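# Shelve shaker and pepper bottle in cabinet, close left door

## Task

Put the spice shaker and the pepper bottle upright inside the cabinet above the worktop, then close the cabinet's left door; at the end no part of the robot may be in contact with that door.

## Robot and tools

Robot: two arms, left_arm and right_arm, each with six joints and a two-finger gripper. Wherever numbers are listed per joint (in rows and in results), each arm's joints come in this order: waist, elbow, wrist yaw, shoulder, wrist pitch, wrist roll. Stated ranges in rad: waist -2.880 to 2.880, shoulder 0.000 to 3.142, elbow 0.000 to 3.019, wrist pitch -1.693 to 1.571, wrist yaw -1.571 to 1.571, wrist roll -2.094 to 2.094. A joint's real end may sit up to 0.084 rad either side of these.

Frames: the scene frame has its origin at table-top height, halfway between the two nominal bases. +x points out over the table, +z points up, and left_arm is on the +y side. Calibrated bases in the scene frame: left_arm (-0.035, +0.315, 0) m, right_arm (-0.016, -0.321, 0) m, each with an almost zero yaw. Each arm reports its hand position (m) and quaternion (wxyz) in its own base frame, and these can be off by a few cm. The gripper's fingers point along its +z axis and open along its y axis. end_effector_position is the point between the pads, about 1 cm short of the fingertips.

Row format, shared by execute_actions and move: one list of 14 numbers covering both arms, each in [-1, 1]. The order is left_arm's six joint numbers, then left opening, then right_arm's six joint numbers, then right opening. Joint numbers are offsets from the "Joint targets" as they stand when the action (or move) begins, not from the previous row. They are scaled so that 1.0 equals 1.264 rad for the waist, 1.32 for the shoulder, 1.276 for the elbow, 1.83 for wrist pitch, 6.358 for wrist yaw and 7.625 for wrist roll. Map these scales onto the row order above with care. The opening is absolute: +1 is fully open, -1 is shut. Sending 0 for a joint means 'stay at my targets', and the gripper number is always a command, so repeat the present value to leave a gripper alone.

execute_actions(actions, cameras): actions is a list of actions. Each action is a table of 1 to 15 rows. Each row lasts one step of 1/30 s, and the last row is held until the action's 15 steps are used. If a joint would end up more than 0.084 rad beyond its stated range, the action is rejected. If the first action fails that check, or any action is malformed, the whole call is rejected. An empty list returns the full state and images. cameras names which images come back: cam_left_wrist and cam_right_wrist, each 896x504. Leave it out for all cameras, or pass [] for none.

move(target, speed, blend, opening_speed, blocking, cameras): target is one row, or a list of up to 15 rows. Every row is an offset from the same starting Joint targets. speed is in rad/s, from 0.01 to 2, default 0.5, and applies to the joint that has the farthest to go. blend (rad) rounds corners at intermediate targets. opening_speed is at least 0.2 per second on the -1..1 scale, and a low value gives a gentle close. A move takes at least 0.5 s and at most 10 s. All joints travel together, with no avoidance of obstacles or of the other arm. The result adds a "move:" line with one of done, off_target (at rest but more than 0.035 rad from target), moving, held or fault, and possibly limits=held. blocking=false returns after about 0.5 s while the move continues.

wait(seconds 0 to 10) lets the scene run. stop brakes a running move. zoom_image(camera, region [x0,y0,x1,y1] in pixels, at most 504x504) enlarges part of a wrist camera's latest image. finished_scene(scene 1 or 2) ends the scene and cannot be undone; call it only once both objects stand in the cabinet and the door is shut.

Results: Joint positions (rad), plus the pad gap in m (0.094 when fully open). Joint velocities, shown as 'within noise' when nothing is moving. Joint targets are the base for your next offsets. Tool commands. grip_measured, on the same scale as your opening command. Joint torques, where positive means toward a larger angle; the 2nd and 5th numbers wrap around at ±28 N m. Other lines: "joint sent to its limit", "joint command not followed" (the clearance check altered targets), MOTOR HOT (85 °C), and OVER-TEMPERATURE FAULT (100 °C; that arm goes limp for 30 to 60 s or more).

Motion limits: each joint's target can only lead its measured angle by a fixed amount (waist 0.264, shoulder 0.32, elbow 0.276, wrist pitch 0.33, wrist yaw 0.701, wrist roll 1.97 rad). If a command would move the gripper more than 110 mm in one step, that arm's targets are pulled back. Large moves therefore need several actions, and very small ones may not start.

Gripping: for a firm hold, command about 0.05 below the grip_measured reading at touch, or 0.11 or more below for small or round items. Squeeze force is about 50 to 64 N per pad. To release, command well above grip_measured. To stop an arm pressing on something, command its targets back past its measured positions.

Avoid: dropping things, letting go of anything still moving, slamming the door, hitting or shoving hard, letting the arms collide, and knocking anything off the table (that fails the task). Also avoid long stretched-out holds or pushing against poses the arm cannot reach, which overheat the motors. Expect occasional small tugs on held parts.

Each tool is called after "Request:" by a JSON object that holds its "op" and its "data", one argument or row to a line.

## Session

Request:
{"op": "execute_actions", "data": {
  "actions": []
}}

Scene clock: 0.00 s.
left_arm: end_effector_position=(+0.1589, -0.4255, +0.3519) grip_measured=+1.000 end_effector_quat_wxyz=(+0.687, +0.167, +0.707, +0.018) | right_arm: end_effector_position=(+0.4637, -0.0246, +0.1281) grip_measured=+1.000 end_effector_quat_wxyz=(-0.025, -0.157, +0.987, +0.010)
Joint names: [waist, elbow, wrist yaw, shoulder, wrist pitch, wrist roll]
Joint positions: left_arm=[-1.593 0.89 -1.379 1.231 0.051 -0.026 0.094] | right_arm=[-0.056 1.3 -0.01 1.646 -1.278 -0.37 0.094]
Joint velocities: within noise
Joint torques (N m): no reading
Motor temperatures (°C): left_arm=[27 28 23 29 26 23 25] | right_arm=[23 27 26 25 26 22 25]
Heat: left arm: hottest shoulder 29 °C; right arm: hottest elbow 27 °C.
Joint targets: left_arm=[-1.593 0.910 -1.379 1.235 0.053 -0.026] | right_arm=[-0.056 1.326 -0.010 1.642 -1.277 -0.370]
Tool commands: left_gripper/opening=+1.0 right_gripper/opening=+1.0
camera_calibration:
cam_left_wrist: T_world_to_cam=[[-0.28155, -0.953748, -0.105329, -0.338955], [-0.674843, 0.274851, -0.684867, 0.486259], [0.682141, -0.121744, -0.721015, 0.218509], [0, 0, 0, 1]] pos_world=[0.083662, -0.430324, 0.454869]
cam_right_wrist: T_world_to_cam=[[0.427681, -0.903597, 0.0245287, -0.234755], [-0.63658, -0.281813, 0.717877, 0.2161], [-0.641759, -0.322637, -0.695738, 0.505334], [0, 0, 0, 1]] pos_world=[0.562268, 0.0118158, 0.202205]

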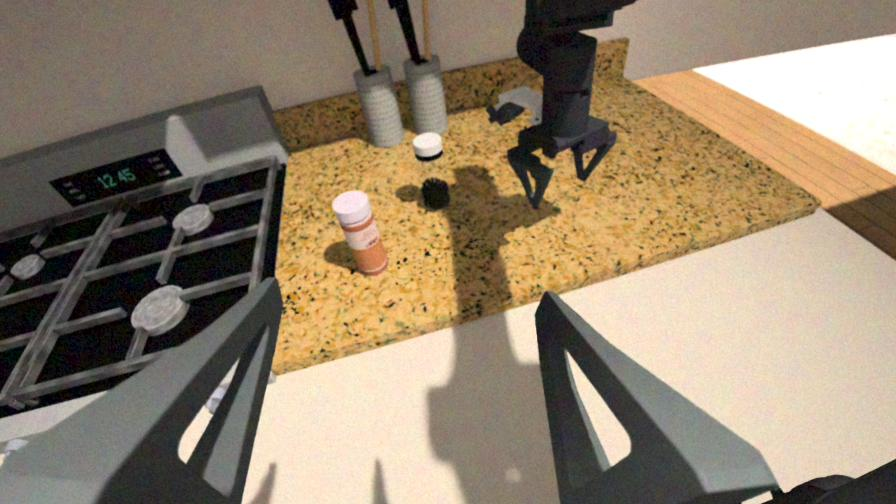

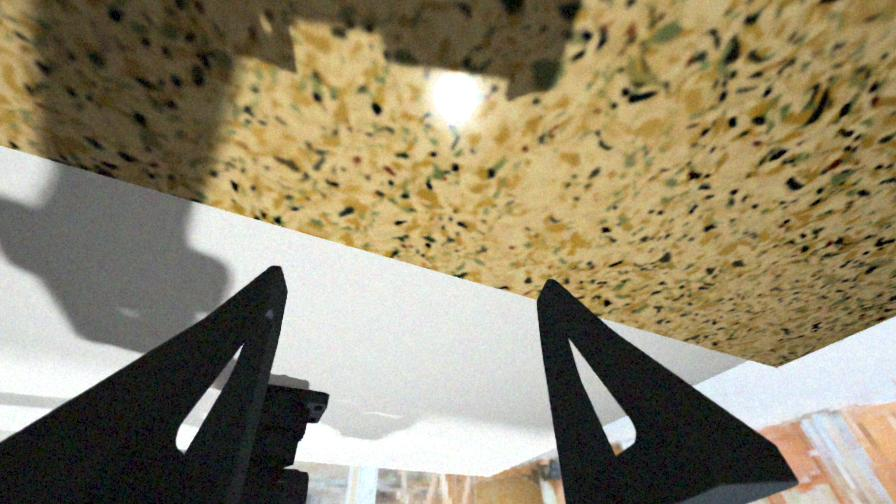

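Request:
{"op": "move", "data": {
  "target": [
    [0.9953,0.2273,0.2955,-0.1023,-0.0836,0.0034,-0.2,0.0633,-0.0494,0.0016,-0.6447,0.1295,0.0496,0.7],
    [0.6519,0.9929,0.1746,0.4705,-0.1284,0.0034,-0.2,0.0633,-0.0494,0.0016,-0.6447,0.1295,0.0496,0.7]
  ],
  "speed": [1.2,0.9],
  "blend": [0.1,0]
}}

Scene clock: 4.40 s.
left_arm: end_effector_position=(+0.5959, -0.5212, +0.6157) grip_measured=-0.197 end_effector_quat_wxyz=(+0.718, +0.154, +0.648, -0.201) | right_arm: end_effector_position=(+0.3489, +0.0026, +0.4847) grip_measured=+0.703 end_effector_quat_wxyz=(+0.473, -0.005, +0.881, +0.003)
Joint positions: left_arm=[-0.775 2.126 -0.267 1.835 -0.176 -0.008 0.038] | right_arm=[0.007 1.262 -0.003 0.791 -1.057 -0.001 0.08]
Joint torques (N m): left_arm=[1.73 14.72 -0.06 -13.68 1.21 0.23] | right_arm=[1.44 10.73 0.11 -1.26 2.36 0.18]
Joint targets: left_arm=[-0.769 2.176 -0.269 1.856 -0.183 0.000] | right_arm=[0.024 1.263 0.000 0.791 -1.040 0.008]
move: off_target (left_arm); left_arm: the elbow is farthest, 0.051 rad from its target
camera_calibration:
cam_left_wrist: T_world_to_cam=[[-0.558696, -0.81022, 0.177206, -0.213462], [-0.560611, 0.211468, -0.800623, 0.958294], [0.611207, -0.546649, -0.572364, -0.171781], [0, 0, 0, 1]]
cam_right_wrist: T_world_to_cam=[[0.0313774, -0.990245, 0.135761, -0.0851822], [-0.972794, -0.0614489, -0.223376, 0.467722], [0.229539, -0.125059, -0.965232, 0.514643], [0, 0, 0, 1]]

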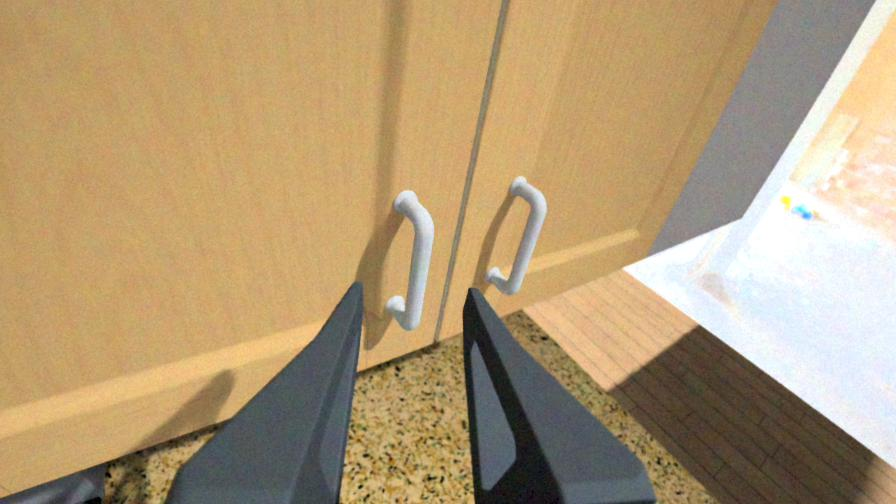

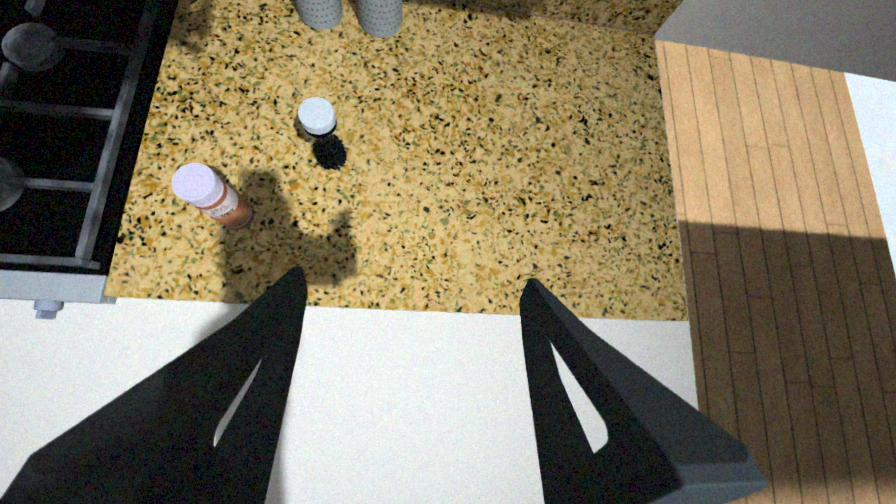

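Request:
{"op": "move", "data": {
  "target": [0.0190,0.2680,0.0027,0.2205,-0.0383,0,-0.2,0.3718,-0.5525,0,0.5292,0.9522,0,0.7],
  "speed": 1.2
}}

Scene clock: 8.83 s.
left_arm: end_effector_position=(+0.6618, -0.5632, +0.5870) grip_measured=-0.197 end_effector_quat_wxyz=(+0.720, +0.152, +0.648, -0.197) | right_arm: end_effector_position=(+0.4646, +0.2428, +0.1500) grip_measured=+0.703 end_effector_quat_wxyz=(+0.599, -0.189, +0.764, +0.148)
Joint positions: left_arm=[-0.754 2.466 -0.254 2.102 -0.246 -0.007 0.038] | right_arm=[0.481 0.556 -0.003 1.481 0.684 -0.001 0.08]
Joint torques (N m): left_arm=[2.08 14.65 0.11 -14.97 1.18 0.2] | right_arm=[0.85 7.87 0.13 -8.94 2.62 0.2]
Joint targets: left_arm=[-0.745 2.518 -0.252 2.147 -0.253 0.000] | right_arm=[0.494 0.558 0.000 1.490 0.703 0.008]
move: off_target (left_arm); left_arm: the elbow is farthest, 0.052 rad from its target
camera_calibration:
cam_left_wrist: T_world_to_cam=[[-0.552312, -0.815122, 0.174723, -0.211129], [-0.559474, 0.207057, -0.802569, 0.979016], [0.618013, -0.541021, -0.5704, -0.253855], [0, 0, 0, 1]]
cam_right_wrist: T_world_to_cam=[[0.437684, -0.888834, 0.13567, -0.018959], [-0.71978, -0.436795, -0.539562, 0.54125], [0.538842, 0.138505, -0.830943, -0.0328331], [0, 0, 0, 1]]

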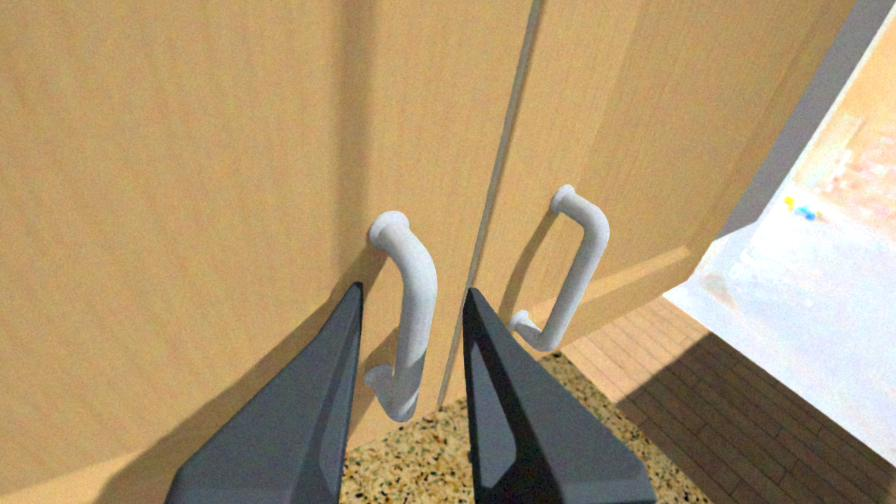

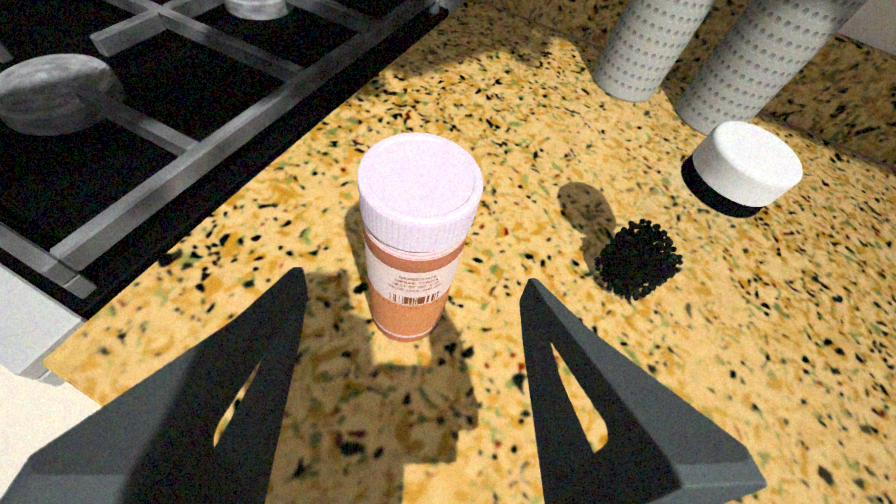

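Request:
{"op": "move", "data": {
  "target": [
    [0,0,0,0.0068,0,0,-0.2,0,0.1285,0,0.3336,0.2560,0,0.7],
    [0,0,0,0.0068,0,0,-0.9,0,0.1285,0,0.3336,0.2560,0,-0.2],
    [0,-0.0478,0,-0.0409,0.0115,0,-0.9,0,0.1285,0,0.3336,0.2560,0,-0.2]
  ],
  "speed": [0.5,0.5,0.4],
  "opening_speed": 0.7
}}

Scene clock: 13.17 s.
left_arm: end_effector_position=(+0.6665, -0.5663, +0.5771) grip_measured=-0.807 end_effector_quat_wxyz=(+0.718, +0.159, +0.651, -0.191) | right_arm: end_effector_position=(+0.5217, +0.2726, +0.0851) grip_measured=+0.009 end_effector_quat_wxyz=(+0.660, -0.176, +0.712, +0.163)
Joint positions: left_arm=[-0.753 2.468 -0.252 2.115 -0.247 0.006 0.009] | right_arm=[0.481 0.691 -0.003 1.919 1.153 -0.001 0.047]
Joint torques (N m): left_arm=[1.85 9.32 0.04 -19.78 2.24 0.08] | right_arm=[0.85 8.28 0.09 -12.75 2.52 0.2]
Joint targets: left_arm=[-0.745 2.458 -0.252 2.093 -0.232 0.000] | right_arm=[0.494 0.722 0.000 1.930 1.171 0.008]
move: done; target 2's new numbers were sent with left_arm's shoulder 0.053 rad from that target
camera_calibration:
cam_left_wrist: T_world_to_cam=[[-0.551388, -0.818768, 0.159967, -0.203502], [-0.561439, 0.222364, -0.797082, 0.981148], [0.617055, -0.529314, -0.582298, -0.249954], [0, 0, 0, 1]]
cam_right_wrist: T_world_to_cam=[[0.418108, -0.899061, 0.129906, 0.00485566], [-0.630553, -0.390183, -0.670939, 0.512239], [0.653902, 0.198613, -0.730044, -0.206622], [0, 0, 0, 1]]

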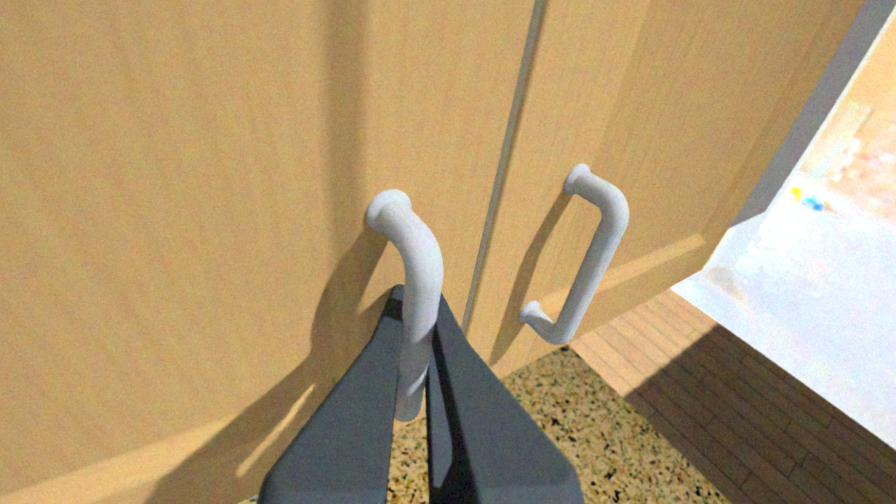

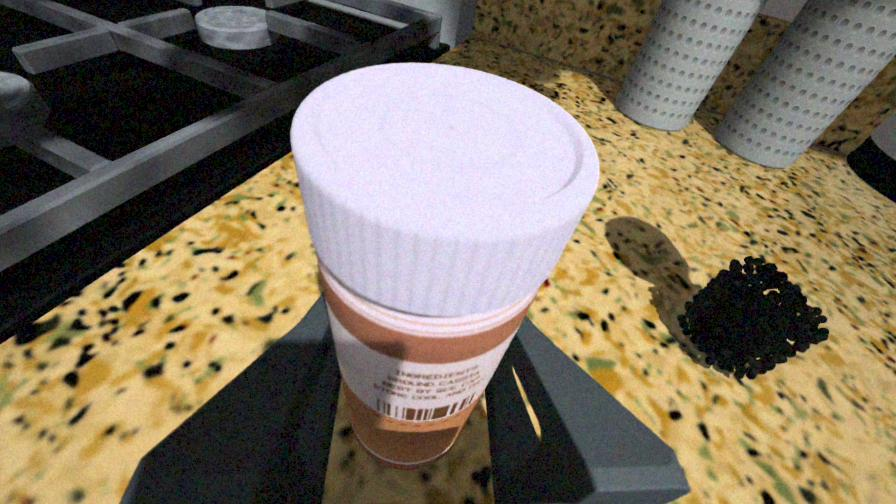

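Request:
{"op": "move", "data": {
  "target": [
    [-0.0277,-0.3511,0.0145,-0.2152,0.0902,-0.0013,-0.9,0,-0.0924,0,-0.2574,-0.1306,0,-0.2],
    [-0.0182,-0.5878,0.0338,-0.3879,0.1301,-0.0020,-0.9,-0.1566,-0.1466,0,-0.5076,-0.2770,0,-0.2],
    [0.0356,-0.7571,0.0617,-0.5364,0.1410,-0.0039,-0.9,-0.1566,-0.1466,0,-0.5076,-0.2770,0,-0.2],
    [0.1321,-0.8746,0.0991,-0.6598,0.1311,-0.0072,-0.9,-0.1566,-0.1466,0,-0.5076,-0.2770,0,-0.2],
    [0.2334,-0.9169,0.1312,-0.7144,0.1169,-0.0092,-0.9,-0.1566,0.1254,0,-0.7023,-0.5770,0,-0.2],
    [0.2919,-0.9271,0.1478,-0.7311,0.1093,-0.0105,-0.4,-0.1566,0.5870,0,-0.6288,-0.8448,0,-0.2],
    [0.3671,-0.9639,0.1637,-0.8038,0.0814,0,-0.4,-0.1566,0.8315,0,-0.3432,-0.7973,0,-0.2]
  ],
  "speed": [0.5,0.5,0.5,0.5,0.6,0.8,0.6],
  "blend": [0.04,0.04,0.04,0.03,0.03,0,0],
  "opening_speed": 1.2
}}

Scene clock: 21.27 s.
left_arm: end_effector_position=(+0.4031, -0.2475, +0.5915) grip_measured=-0.403 end_effector_quat_wxyz=(+0.647, +0.370, +0.565, -0.354) | right_arm: end_effector_position=(+0.6424, +0.2054, +0.5802) grip_measured=+0.009 end_effector_quat_wxyz=(+0.669, -0.114, +0.727, +0.105)
Joint positions: left_arm=[-0.289 1.239 0.787 1.039 -0.074 -0.01 0.028] | right_arm=[0.31 1.715 -0.002 1.486 -0.312 -0.001 0.047]
Joint torques (N m): left_arm=[2.02 9.35 0.02 -5.07 0.98 0.23] | right_arm=[-0.85 17.87 0.06 -13.57 2.86 0.17]
Joint targets: left_arm=[-0.281 1.228 0.789 1.032 -0.083 0.000] | right_arm=[0.296 1.783 0.000 1.477 -0.288 0.008]
move: off_target (right_arm); right_arm: the elbow is farthest, 0.068 rad from its target
camera_calibration:
cam_left_wrist: T_world_to_cam=[[-0.915438, -0.397611, 0.0622827, 0.218754], [-0.287797, 0.538561, -0.791912, 0.738746], [0.28133, -0.742871, -0.607451, 0.187099], [0, 0, 0, 1]]
cam_right_wrist: T_world_to_cam=[[0.258186, -0.957264, 0.130327, -0.0558559], [-0.692848, -0.277482, -0.665556, 0.908082], [0.673277, 0.0815405, -0.734881, 0.103673], [0, 0, 0, 1]]

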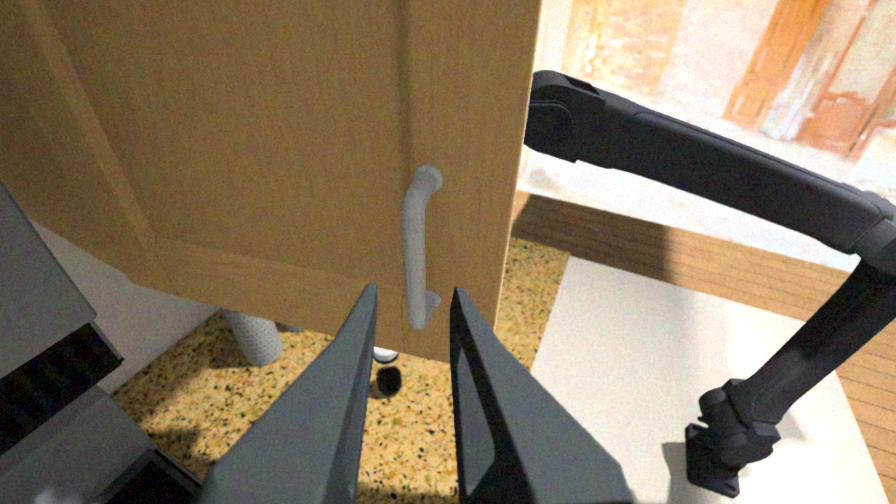

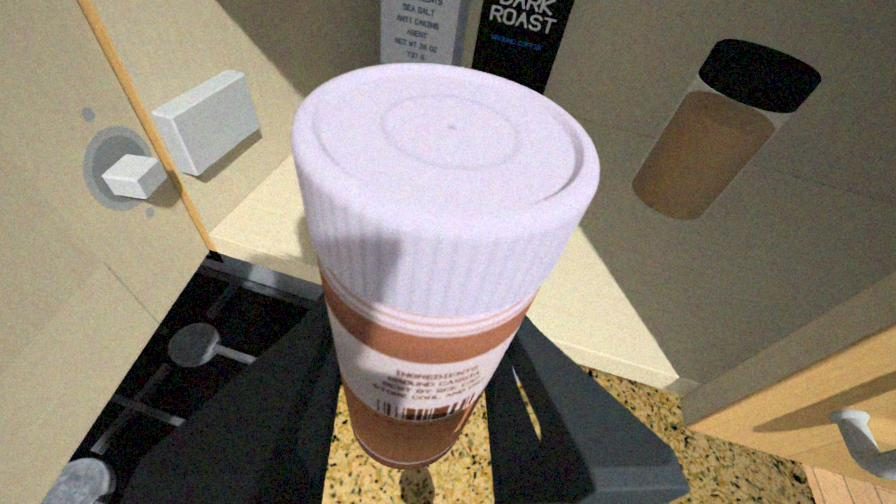

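Request:
{"op": "move", "data": {
  "target": [
    [0.1574,0.0564,0.0436,0.0955,-0.0158,0,-0.9,0,0.3926,0,0.3083,-0.0710,0,-0.2],
    [0.1574,0.0564,0.0436,0.0955,-0.0158,0,-0.9,0,0.2147,0,0.2759,-0.0016,0,0.7],
    [0.1574,0.0564,0.0436,0.0955,-0.0158,0,-0.9,0,-0.0533,0,-0.0068,-0.0066,0,0.7]
  ],
  "speed": [0.5,0.2,0.5],
  "blend": [0.02,0,0],
  "opening_speed": 0.8,
  "cameras": ["cam_right_wrist"]
}}

Scene clock: 27.83 s.
left_arm: end_effector_position=(+0.4487, -0.1911, +0.5430) grip_measured=-0.897 end_effector_quat_wxyz=(+0.592, +0.383, +0.594, -0.388) | right_arm: end_effector_position=(+0.6360, +0.2037, +0.5925) grip_measured=+0.697 end_effector_quat_wxyz=(+0.680, -0.113, +0.716, +0.107)
Joint positions: left_arm=[-0.088 1.247 1.064 1.142 -0.103 -0.009 0.005] | right_arm=[0.31 1.712 -0.003 1.47 -0.294 -0.001 0.08]
Joint torques (N m): left_arm=[1.73 15.1 0.06 -5.01 0.87 0.21] | right_arm=[-1.03 12.03 0.11 -13.27 1.5 0.22]
Motor temperatures (°C): left_arm=[27 33 23 31 26 23 25] | right_arm=[23 31 26 27 26 22 25]
Joint targets: left_arm=[-0.082 1.300 1.066 1.158 -0.112 0.000] | right_arm=[0.296 1.715 0.000 1.468 -0.300 0.008]
move: off_target (left_arm); left_arm: the elbow is farthest, 0.053 rad from its target
camera_calibration:
cam_right_wrist: T_world_to_cam=[[0.25598, -0.958009, 0.129202, -0.0552855], [-0.673192, -0.272582, -0.687394, 0.910847], [0.693748, 0.0889813, -0.7147, 0.0906698], [0, 0, 0, 1]]
Images, in order: cam_right_wrist.

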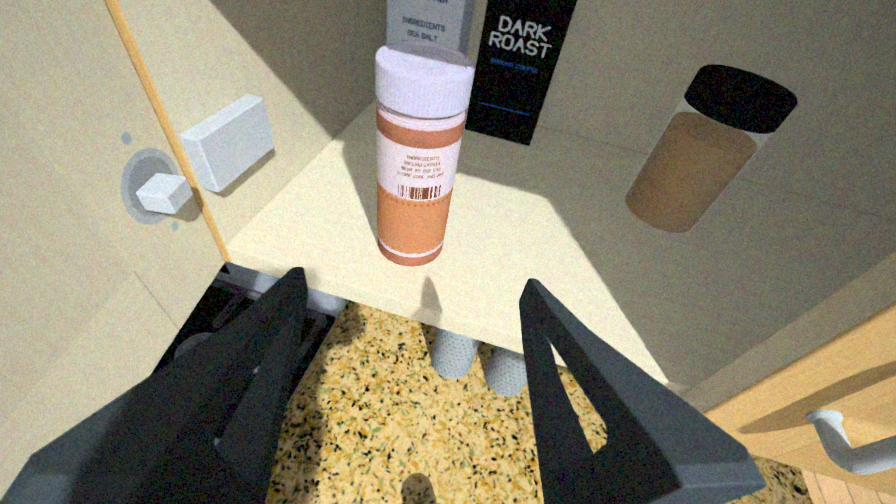

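Request:
{"op": "move", "data": {
  "target": [
    [0,0,0,0,0,0,-0.9,0,-0.2461,0,-0.2894,-0.0432,0,0.7],
    [0,0,0,0,0,0,-0.9,-0.05,-0.6998,0,-0.3523,0.2377,0,0.7],
    [0,0,0,0,0,0,-0.9,-0.0741,-0.7524,0,0.1356,0.5257,0,0.7]
  ],
  "speed": [0.8,1.1,1.1],
  "blend": [0.08,0.12,0],
  "cameras": ["cam_right_wrist"]
}}

Scene clock: 30.57 s.
left_arm: end_effector_position=(+0.4487, -0.1911, +0.5430) grip_measured=-0.897 end_effector_quat_wxyz=(+0.592, +0.383, +0.594, -0.388) | right_arm: end_effector_position=(+0.5794, +0.1287, +0.1404) grip_measured=+0.697 end_effector_quat_wxyz=(+0.606, -0.088, +0.787, +0.067)
Joint positions: left_arm=[-0.088 1.247 1.064 1.142 -0.103 -0.009 0.005] | right_arm=[0.219 0.746 -0.003 1.648 0.643 -0.001 0.08]
Joint torques (N m): left_arm=[1.73 15.13 0.07 -4.78 0.88 0.23] | right_arm=[-0.91 8.72 0.14 -12.28 2.67 0.2]
Heat: left arm: hottest elbow 34 °C; right arm: hottest elbow 31 °C.
Joint targets: left_arm=[-0.082 1.300 1.066 1.158 -0.112 0.000] | right_arm=[0.203 0.755 0.000 1.647 0.662 0.008]
move: off_target (left_arm); left_arm: the elbow is farthest, 0.053 rad from its target
camera_calibration:
cam_right_wrist: T_world_to_cam=[[0.194075, -0.971455, 0.13642, -0.0175699], [-0.817404, -0.23703, -0.525041, 0.597657], [0.542389, -0.00961311, -0.840072, -0.0685334], [0, 0, 0, 1]]
Images, in order: cam_right_wrist.

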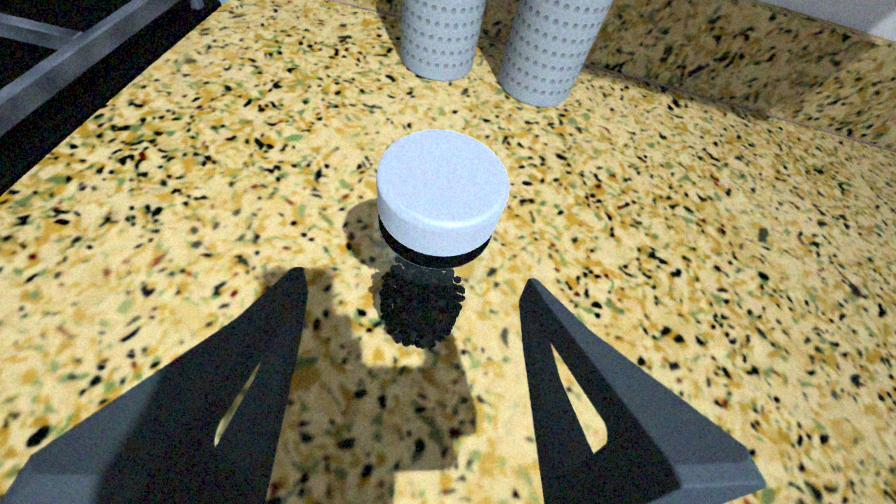

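Request:
{"op": "move", "data": {
  "target": [
    [0,0,0,0,0,0,-0.9,0,0.1381,0,0.2808,0.2112,0,0.7],
    [0,0,0,0,0,0,-0.9,0,0.1381,0,0.2808,0.2112,0,-0.2],
    [0,0,0,0,0,0,-0.9,0,0.0405,0,0.0613,0.1116,0,-0.2],
    [0,0,0,0,0,0,-0.9,-0.0324,0.0995,0,-0.4879,-0.2989,0,-0.2],
    [0,0,0,0,0,0,-0.9,-0.0324,0.5611,0,-0.4144,-0.5667,0,-0.2],
    [0,0,0,0,0,0,-0.9,-0.0324,0.8056,0,-0.1288,-0.5191,0,-0.2]
  ],
  "speed": [0.5,0.5,0.5,1.0,0.9,0.6],
  "blend": [0,0,0.04,0.12,0.05,0],
  "opening_speed": 0.7,
  "cameras": ["cam_right_wrist"]
}}

Scene clock: 37.60 s.
left_arm: end_effector_position=(+0.4487, -0.1911, +0.5430) grip_measured=-0.897 end_effector_quat_wxyz=(+0.592, +0.383, +0.594, -0.388) | right_arm: end_effector_position=(+0.6710, +0.1204, +0.5628) grip_measured=+0.055 end_effector_quat_wxyz=(+0.663, -0.067, +0.743, +0.059)
Joint positions: left_arm=[-0.088 1.247 1.064 1.142 -0.103 -0.009 0.005] | right_arm=[0.178 1.706 0 1.501 -0.318 -0.001 0.05]
Joint torques (N m): left_arm=[1.67 15.1 0.07 -4.95 0.9 0.21] | right_arm=[-1.14 18.66 0.01 -15.97 3.02 0.18]
Joint targets: left_arm=[-0.082 1.300 1.066 1.158 -0.112 0.000] | right_arm=[0.161 1.783 0.000 1.477 -0.288 0.008]
move: off_target (left_arm, right_arm); target 2's new numbers were sent with right_arm's elbow 0.036 rad from that target; left_arm: the elbow is farthest, 0.053 rad from its target; right_arm: the elbow is farthest, 0.077 rad from its target
camera_calibration:
cam_right_wrist: T_world_to_cam=[[0.132856, -0.982275, 0.132228, -0.0563476], [-0.74337, -0.186994, -0.64221, 0.90259], [0.655553, -0.0129729, -0.755038, 0.11316], [0, 0, 0, 1]]
Images, in order: cam_right_wrist.

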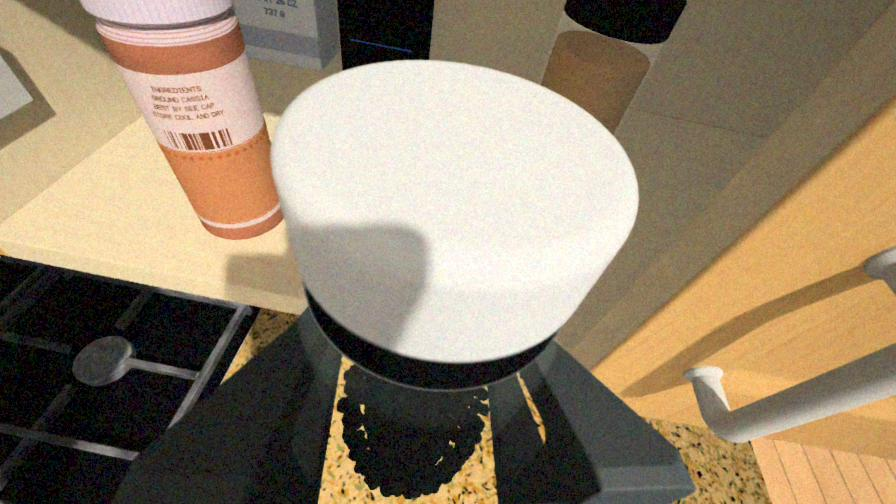

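Request:
{"op": "move", "data": {
  "target": [0,0,0,0,0,0,-0.9,0,0.037,0,-0.0155,-0.031,0,-0.2],
  "speed": 0.4
}}

Scene clock: 39.80 s.
left_arm: end_effector_position=(+0.4487, -0.1911, +0.5430) grip_measured=-0.897 end_effector_quat_wxyz=(+0.592, +0.383, +0.594, -0.388) | right_arm: end_effector_position=(+0.6658, +0.1194, +0.5874) grip_measured=+0.055 end_effector_quat_wxyz=(+0.671, -0.066, +0.736, +0.060)
Joint positions: left_arm=[-0.088 1.247 1.064 1.142 -0.103 -0.009 0.005] | right_arm=[0.178 1.754 0 1.498 -0.349 -0.001 0.05]
Joint torques (N m): left_arm=[1.67 15.05 0.08 -4.95 0.95 0.22] | right_arm=[-0.38 18.69 -0.01 -17.2 2.18 0.21]
Joint targets: left_arm=[-0.082 1.300 1.066 1.158 -0.112 0.000] | right_arm=[0.162 1.830 0.000 1.457 -0.345 0.008]
move: off_target (left_arm, right_arm); left_arm: the elbow is farthest, 0.053 rad from its target; right_arm: the elbow is farthest, 0.076 rad from its target
camera_calibration:
cam_left_wrist: T_world_to_cam=[[-0.930421, -0.331668, 0.155928, 0.254448], [-0.334247, 0.593417, -0.732212, 0.681965], [0.150321, -0.733384, -0.662987, 0.277401], [0, 0, 0, 1]]
cam_right_wrist: T_world_to_cam=[[0.13011, -0.982819, 0.130915, -0.0571603], [-0.729995, -0.184305, -0.658133, 0.914427], [0.670953, -0.00993762, -0.741433, 0.116514], [0, 0, 0, 1]]

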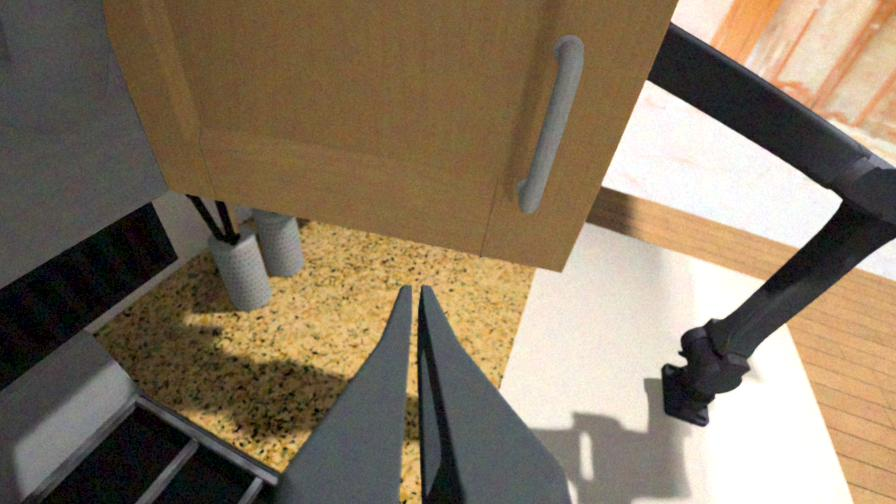

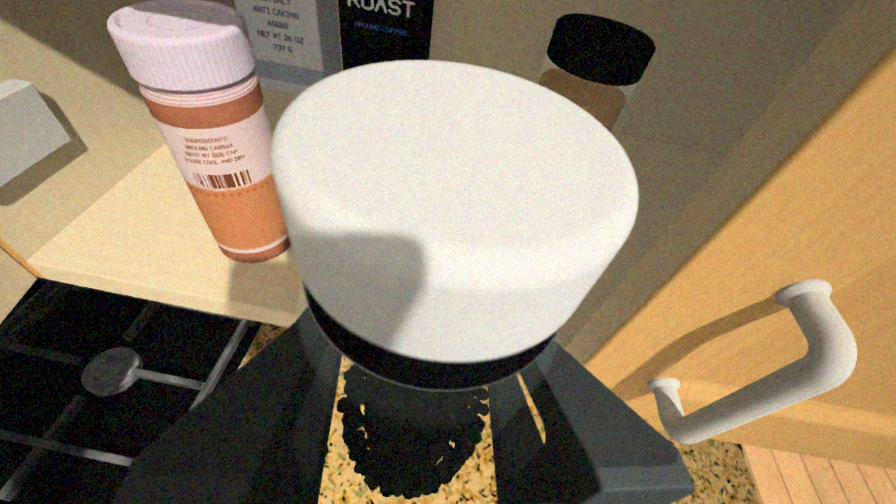

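Request:
{"op": "move", "data": {
  "target": [
    [0,0,0,0,0,0,-0.9,0,0.2865,0,0.2660,-0.0331,0,-0.2],
    [0,0,0,0,0,0,-0.9,0,0.0988,0,0.2352,0.0416,0,-0.2]
  ],
  "speed": [0.45,0.2],
  "cameras": ["cam_right_wrist"]
}}

Scene clock: 43.93 s.
left_arm: end_effector_position=(+0.4487, -0.1911, +0.5430) grip_measured=-0.897 end_effector_quat_wxyz=(+0.592, +0.383, +0.594, -0.388) | right_arm: end_effector_position=(+0.7331, +0.1316, +0.6142) grip_measured=+0.049 end_effector_quat_wxyz=(+0.714, -0.062, +0.695, +0.064)
Joint positions: left_arm=[-0.088 1.247 1.064 1.142 -0.103 -0.009 0.005] | right_arm=[0.178 1.975 -0.001 1.686 -0.263 0 0.049]
Joint torques (N m): left_arm=[1.85 15.12 0.06 -4.84 0.88 0.21] | right_arm=[-0.97 9.36 0 -9.88 1.68 0.16]
Joint targets: left_arm=[-0.082 1.300 1.066 1.158 -0.112 0.000] | right_arm=[0.162 1.956 0.000 1.767 -0.269 0.008]
move: off_target (left_arm, right_arm); left_arm: the elbow is farthest, 0.053 rad from its target; right_arm: the shoulder is farthest, 0.082 rad from its target
camera_calibration:
cam_right_wrist: T_world_to_cam=[[0.115573, -0.985507, 0.124171, -0.0422947], [-0.648117, -0.16955, -0.742426, 0.9733], [0.75272, 0.00532681, -0.658319, -0.0217012], [0, 0, 0, 1]]
Images, in order: cam_right_wrist.

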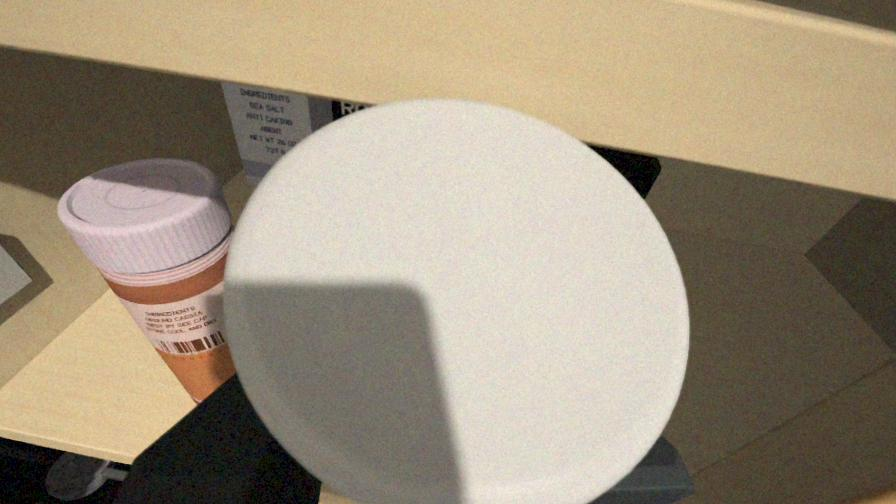

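Request:
{"op": "move", "data": {
  "target": [
    [0,0,0,0,0,0,-0.9,0,0.0423,0,-0.1114,0,0,-0.2],
    [0,0,0,0,0,0,-0.9,0,-0.2743,0,-0.3197,-0.006,0,-0.2],
    [0,0,0,0,0,0,-0.9,0,-0.4577,0,-0.3568,0.0732,0,-0.2]
  ],
  "speed": [0.5,0.7,0.6],
  "blend": [0.05,0.04,0],
  "cameras": ["cam_right_wrist"]
}}

Scene clock: 50.03 s.
left_arm: end_effector_position=(+0.4487, -0.1911, +0.5430) grip_measured=-0.897 end_effector_quat_wxyz=(+0.592, +0.383, +0.594, -0.388) | right_arm: end_effector_position=(+0.6138, +0.1099, +0.4822) grip_measured=+0.049 end_effector_quat_wxyz=(+0.648, -0.068, +0.756, +0.058)
Joint positions: left_arm=[-0.088 1.247 1.064 1.142 -0.103 -0.009 0.005] | right_arm=[0.178 1.346 -0.001 1.333 -0.167 0 0.049]
Joint torques (N m): left_arm=[1.85 15.1 0.07 -4.84 0.9 0.23] | right_arm=[-1.44 14.26 0.02 -14.74 3.14 0.19]
Motor temperatures (°C): left_arm=[27 38 23 30 26 23 25] | right_arm=[23 34 26 27 26 22 26]
Joint targets: left_arm=[-0.082 1.300 1.066 1.158 -0.112 0.000] | right_arm=[0.161 1.372 0.000 1.296 -0.135 0.008]
move: off_target (left_arm, right_arm); left_arm: the elbow is farthest, 0.053 rad from its target; right_arm: the shoulder is farthest, 0.037 rad from its target
camera_calibration:
cam_right_wrist: T_world_to_cam=[[0.137952, -0.981463, 0.133037, -0.0519868], [-0.767958, -0.190819, -0.611415, 0.807036], [0.625468, -0.0178209, -0.780047, 0.120724], [0, 0, 0, 1]]
Images, in order: cam_right_wrist.

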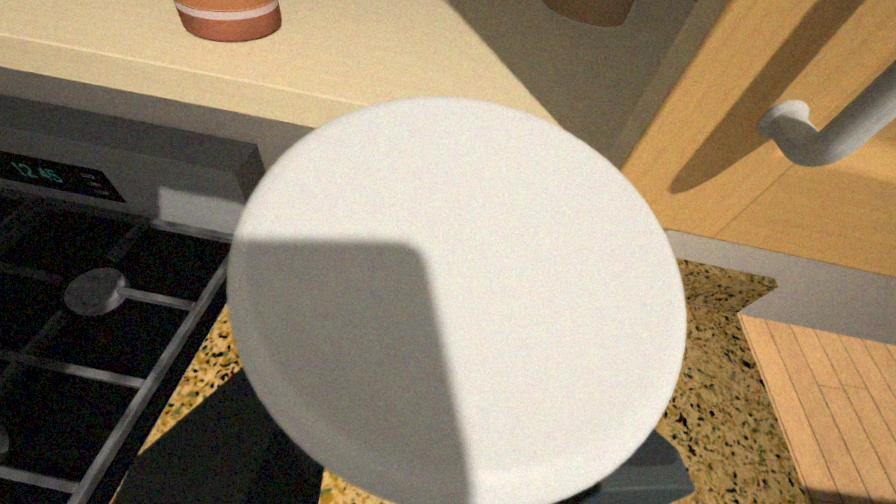

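Request:
{"op": "zoom_image", "data": {
  "camera": "cam_right_wrist",
  "region": [200, 60, 704, 504]
}}

Scaled by 1.000.

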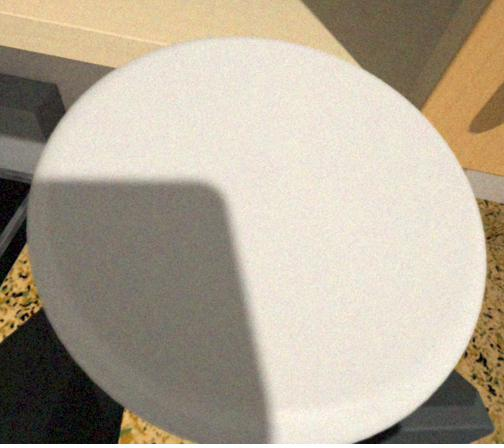

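Request:
{"op": "move", "data": {
  "target": [0,0,0,0,0,0,-0.9,0,0.243,0,0.0667,-0.123,0,-0.2],
  "speed": 0.6,
  "cameras": ["cam_right_wrist"]
}}

Scene clock: 56.93 s.
left_arm: end_effector_position=(+0.4487, -0.1911, +0.5430) grip_measured=-0.897 end_effector_quat_wxyz=(+0.592, +0.383, +0.594, -0.388) | right_arm: end_effector_position=(+0.6256, +0.1120, +0.5647) grip_measured=+0.049 end_effector_quat_wxyz=(+0.653, -0.067, +0.752, +0.058)
Joint positions: left_arm=[-0.088 1.247 1.064 1.142 -0.103 -0.009 0.005] | right_arm=[0.178 1.61 -0.001 1.387 -0.365 0 0.049]
Joint torques (N m): left_arm=[1.67 15.08 0.08 -4.95 0.94 0.21] | right_arm=[-1.26 18.18 0.02 -12.57 2.19 0.18]
Heat: left arm: hottest elbow 39 °C; right arm: hottest elbow 36 °C.
Joint targets: left_arm=[-0.082 1.300 1.066 1.158 -0.112 0.000] | right_arm=[0.161 1.682 0.000 1.384 -0.360 0.008]
move: off_target (left_arm, right_arm); left_arm: the elbow is farthest, 0.053 rad from its target; right_arm: the elbow is farthest, 0.072 rad from its target
camera_calibration:
cam_right_wrist: T_world_to_cam=[[0.136506, -0.981723, 0.132611, -0.061341], [-0.761253, -0.189615, -0.620113, 0.867539], [0.633924, -0.0163017, -0.773224, 0.168461], [0, 0, 0, 1]]
Images, in order: cam_right_wrist.

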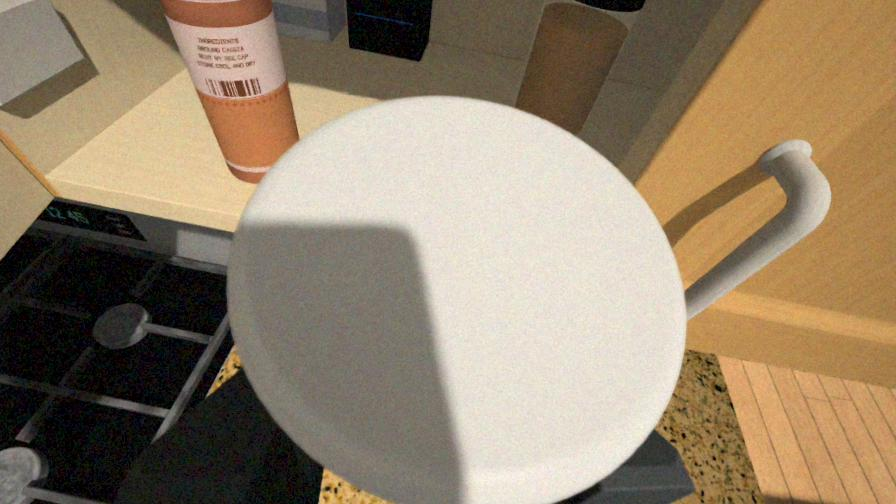

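Request:
{"op": "move", "data": {
  "target": [
    [0,0,0,0,0,0,-0.9,0,0.4183,0,0.3281,-0.0451,0,-0.2],
    [0,0,0,0,0,0,-0.9,0,0.2587,0,0.3052,0.007,0,-0.2]
  ],
  "speed": [0.5,0.2],
  "cameras": ["cam_right_wrist"]
}}

Scene clock: 59.87 s.
left_arm: end_effector_position=(+0.4487, -0.1911, +0.5430) grip_measured=-0.897 end_effector_quat_wxyz=(+0.592, +0.383, +0.594, -0.388) | right_arm: end_effector_position=(+0.7666, +0.1371, +0.5542) grip_measured=+0.048 end_effector_quat_wxyz=(+0.663, -0.066, +0.743, +0.060)
Joint positions: left_arm=[-0.088 1.247 1.064 1.142 -0.103 -0.009 0.005] | right_arm=[0.177 2.021 -0.001 1.772 -0.362 0.001 0.049]
Joint torques (N m): left_arm=[1.61 15.12 0.07 -4.95 0.88 0.23] | right_arm=[-0.32 10.78 0.07 -17.08 2.26 0.2]
Joint targets: left_arm=[-0.082 1.300 1.066 1.158 -0.112 0.000] | right_arm=[0.161 2.012 0.000 1.787 -0.347 0.008]
move: off_target (left_arm); left_arm: the elbow is farthest, 0.053 rad from its target
camera_calibration:
cam_right_wrist: T_world_to_cam=[[0.132279, -0.982659, 0.129933, -0.0497686], [-0.743754, -0.185052, -0.642329, 0.971342], [0.655235, -0.0116716, -0.755335, 0.0444683], [0, 0, 0, 1]]
Images, in order: cam_right_wrist.

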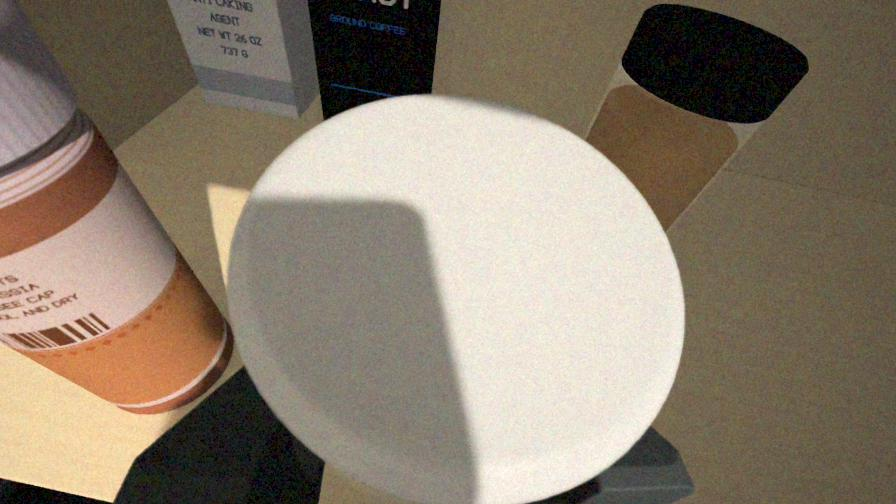

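Request:
{"op": "move", "data": {
  "target": [0,0,0,0,0,0,-0.9,0,-0.0235,0,0,0,0,-0.2],
  "speed": 0.1,
  "cameras": ["cam_right_wrist"]
}}

Scene clock: 61.03 s.
left_arm: end_effector_position=(+0.4487, -0.1911, +0.5430) grip_measured=-0.897 end_effector_quat_wxyz=(+0.592, +0.383, +0.594, -0.388) | right_arm: end_effector_position=(+0.7669, +0.1371, +0.5529) grip_measured=+0.048 end_effector_quat_wxyz=(+0.666, -0.066, +0.740, +0.060)
Joint positions: left_arm=[-0.088 1.247 1.064 1.142 -0.103 -0.009 0.005] | right_arm=[0.177 2.009 -0.001 1.77 -0.344 0.001 0.049]
Joint torques (N m): left_arm=[1.73 15.16 0.07 -5.01 0.92 0.23] | right_arm=[-1.32 9.29 -0.01 -17.32 1.85 0.2]
Joint targets: left_arm=[-0.082 1.300 1.066 1.158 -0.112 0.000] | right_arm=[0.161 1.982 0.000 1.787 -0.347 0.008]
move: off_target (left_arm); left_arm: the elbow is farthest, 0.053 rad from its target
camera_calibration:
cam_right_wrist: T_world_to_cam=[[0.131207, -0.982852, 0.129566, -0.0485344], [-0.738421, -0.184096, -0.648724, 0.970069], [0.661452, -0.0105572, -0.749913, 0.0353597], [0, 0, 0, 1]]
Images, in order: cam_right_wrist.

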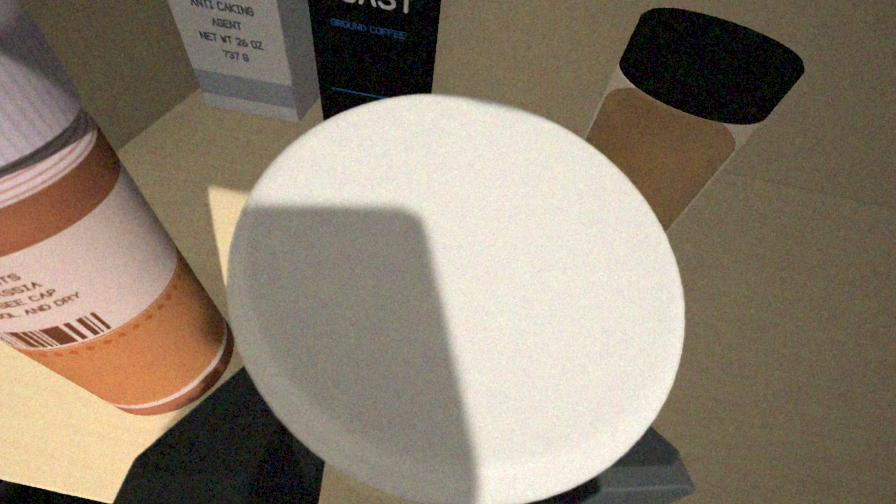

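Request:
{"op": "move", "data": {
  "target": [
    [0,0,0,0,0,0,-0.9,0,0.0235,0,0,0,0,0.7],
    [0,0,0,0,0,0,-0.9,0,-0.2092,0,-0.2417,0.0257,0,0.7]
  ],
  "speed": [0.1,0.6],
  "opening_speed": 0.8,
  "cameras": ["cam_right_wrist"]
}}

Scene clock: 64.60 s.
left_arm: end_effector_position=(+0.4487, -0.1911, +0.5430) grip_measured=-0.897 end_effector_quat_wxyz=(+0.592, +0.383, +0.594, -0.388) | right_arm: end_effector_position=(+0.6519, +0.1166, +0.5949) grip_measured=+0.697 end_effector_quat_wxyz=(+0.683, -0.065, +0.725, +0.061)
Joint positions: left_arm=[-0.088 1.247 1.064 1.142 -0.103 -0.009 0.005] | right_arm=[0.177 1.711 -0.001 1.458 -0.313 -0.001 0.08]
Joint torques (N m): left_arm=[1.79 15.08 0.06 -4.89 0.94 0.22] | right_arm=[-0.5 11.81 0.08 -12.1 2.61 0.2]
Joint targets: left_arm=[-0.082 1.300 1.066 1.158 -0.112 0.000] | right_arm=[0.162 1.715 0.000 1.468 -0.300 0.008]
move: off_target (left_arm); left_arm: the elbow is farthest, 0.053 rad from its target
camera_calibration:
cam_right_wrist: T_world_to_cam=[[0.126018, -0.983512, 0.129702, -0.055711], [-0.708819, -0.180741, -0.681841, 0.908629], [0.694042, -0.00601084, -0.719909, 0.103137], [0, 0, 0, 1]]
Images, in order: cam_right_wrist.

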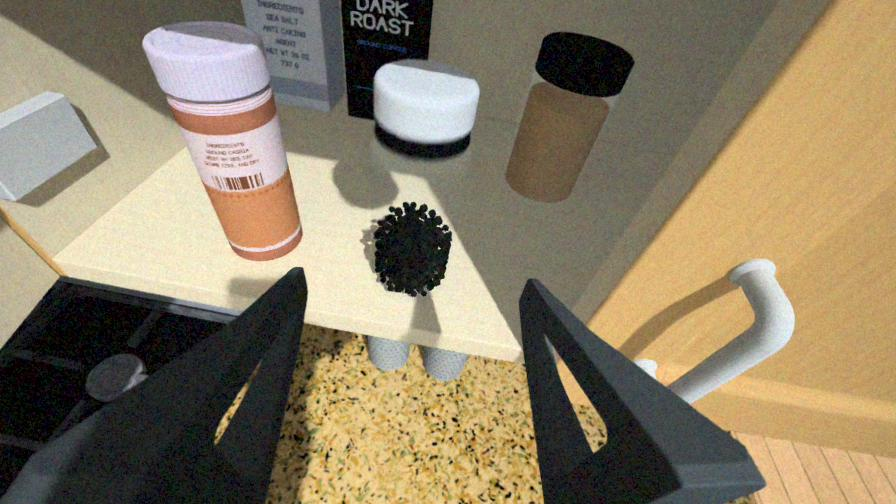

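Request:
{"op": "move", "data": {
  "target": [
    [0,0,0,0,0,0,-0.9,0,-0.2461,0,-0.2894,-0.0432,0,0.7],
    [-0.2775,0.1538,-0.0641,0.1534,0.0084,0,-0.9,-0.3655,-0.5604,0,-0.4379,0.082,0,0.7],
    [-0.3618,0.2429,-0.1001,0.2389,0.0078,0,-0.9,-0.3655,-0.5604,0,-0.4379,0.082,0,0.7],
    [-0.4109,0.3729,-0.1291,0.3492,-0.0032,0,-0.9,-0.3655,-0.5604,0,-0.4379,0.082,0,0.7],
    [-0.4265,0.5439,-0.1486,0.478,-0.0301,0,-0.9,-0.3655,-0.5604,0,-0.4379,0.082,0,0.7],
    [-0.4202,0.7555,-0.1641,0.6238,-0.0806,0,-0.9,-0.3655,-0.5604,0,-0.4379,0.082,0,0.7],
    [-0.4107,0.8063,-0.1621,0.6552,-0.0934,0,-0.9,-0.3655,-0.5604,0,-0.4379,0.082,0,0.7],
    [-0.4217,0.4975,-0.1483,0.4438,-0.0207,0,-0.9,-0.3655,-0.5604,0,-0.4379,0.082,0,0.7]
  ],
  "speed": [0.6,0.9,0.4,0.4,0.4,0.25,0.15,0.4],
  "blend": [0.05,0.03,0.03,0.03,0.03,0.02,0,0]
}}

Scene clock: 71.63 s.
left_arm: end_effector_position=(+0.6201, -0.4634, +0.5757) grip_measured=-0.897 end_effector_quat_wxyz=(+0.671, +0.249, +0.648, -0.260) | right_arm: end_effector_position=(+0.4453, -0.1330, +0.4905) grip_measured=+0.697 end_effector_quat_wxyz=(+0.676, +0.105, +0.723, -0.098)
Joint positions: left_arm=[-0.614 1.945 0.121 1.746 -0.163 -0.007 0.005] | right_arm=[-0.289 0.999 0 0.899 -0.168 0 0.08]
Joint torques (N m): left_arm=[1.2 9.65 0.08 -14.39 2.06 0.2] | right_arm=[-0.56 11.92 -0.01 -5.83 2.67 0.17]
Joint targets: left_arm=[-0.615 1.934 0.123 1.744 -0.150 0.000] | right_arm=[-0.301 1.000 0.000 0.890 -0.150 0.008]
move: done
camera_calibration:
cam_left_wrist: T_world_to_cam=[[-0.720909, -0.677051, 0.14796, 0.033111], [-0.523752, 0.392447, -0.756088, 0.962926], [0.453844, -0.622565, -0.637525, -0.0778771], [0, 0, 0, 1]]
cam_right_wrist: T_world_to_cam=[[-0.330066, -0.935099, 0.129022, -0.0516959], [-0.71893, 0.160449, -0.67631, 0.693101], [0.611716, -0.315985, -0.725229, 0.167829], [0, 0, 0, 1]]

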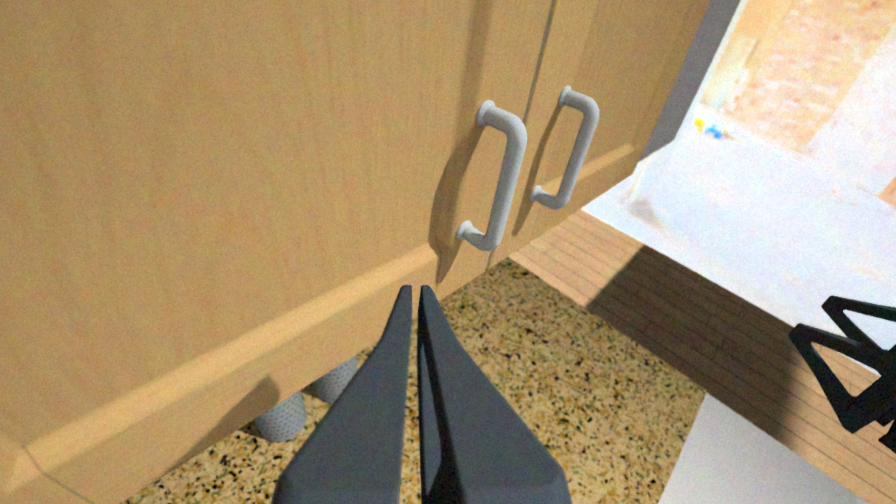

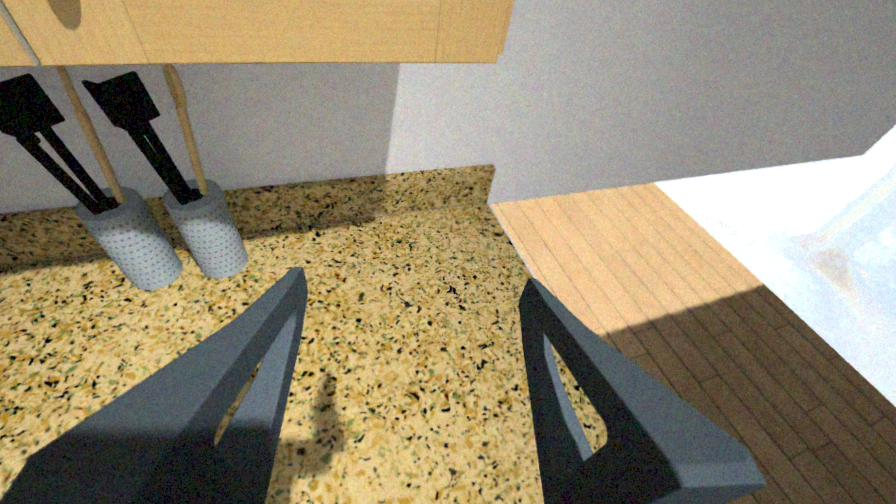

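Request:
{"op": "finished_scene", "data": {
  "scene": 2
}}

The scene is finished: the task was done.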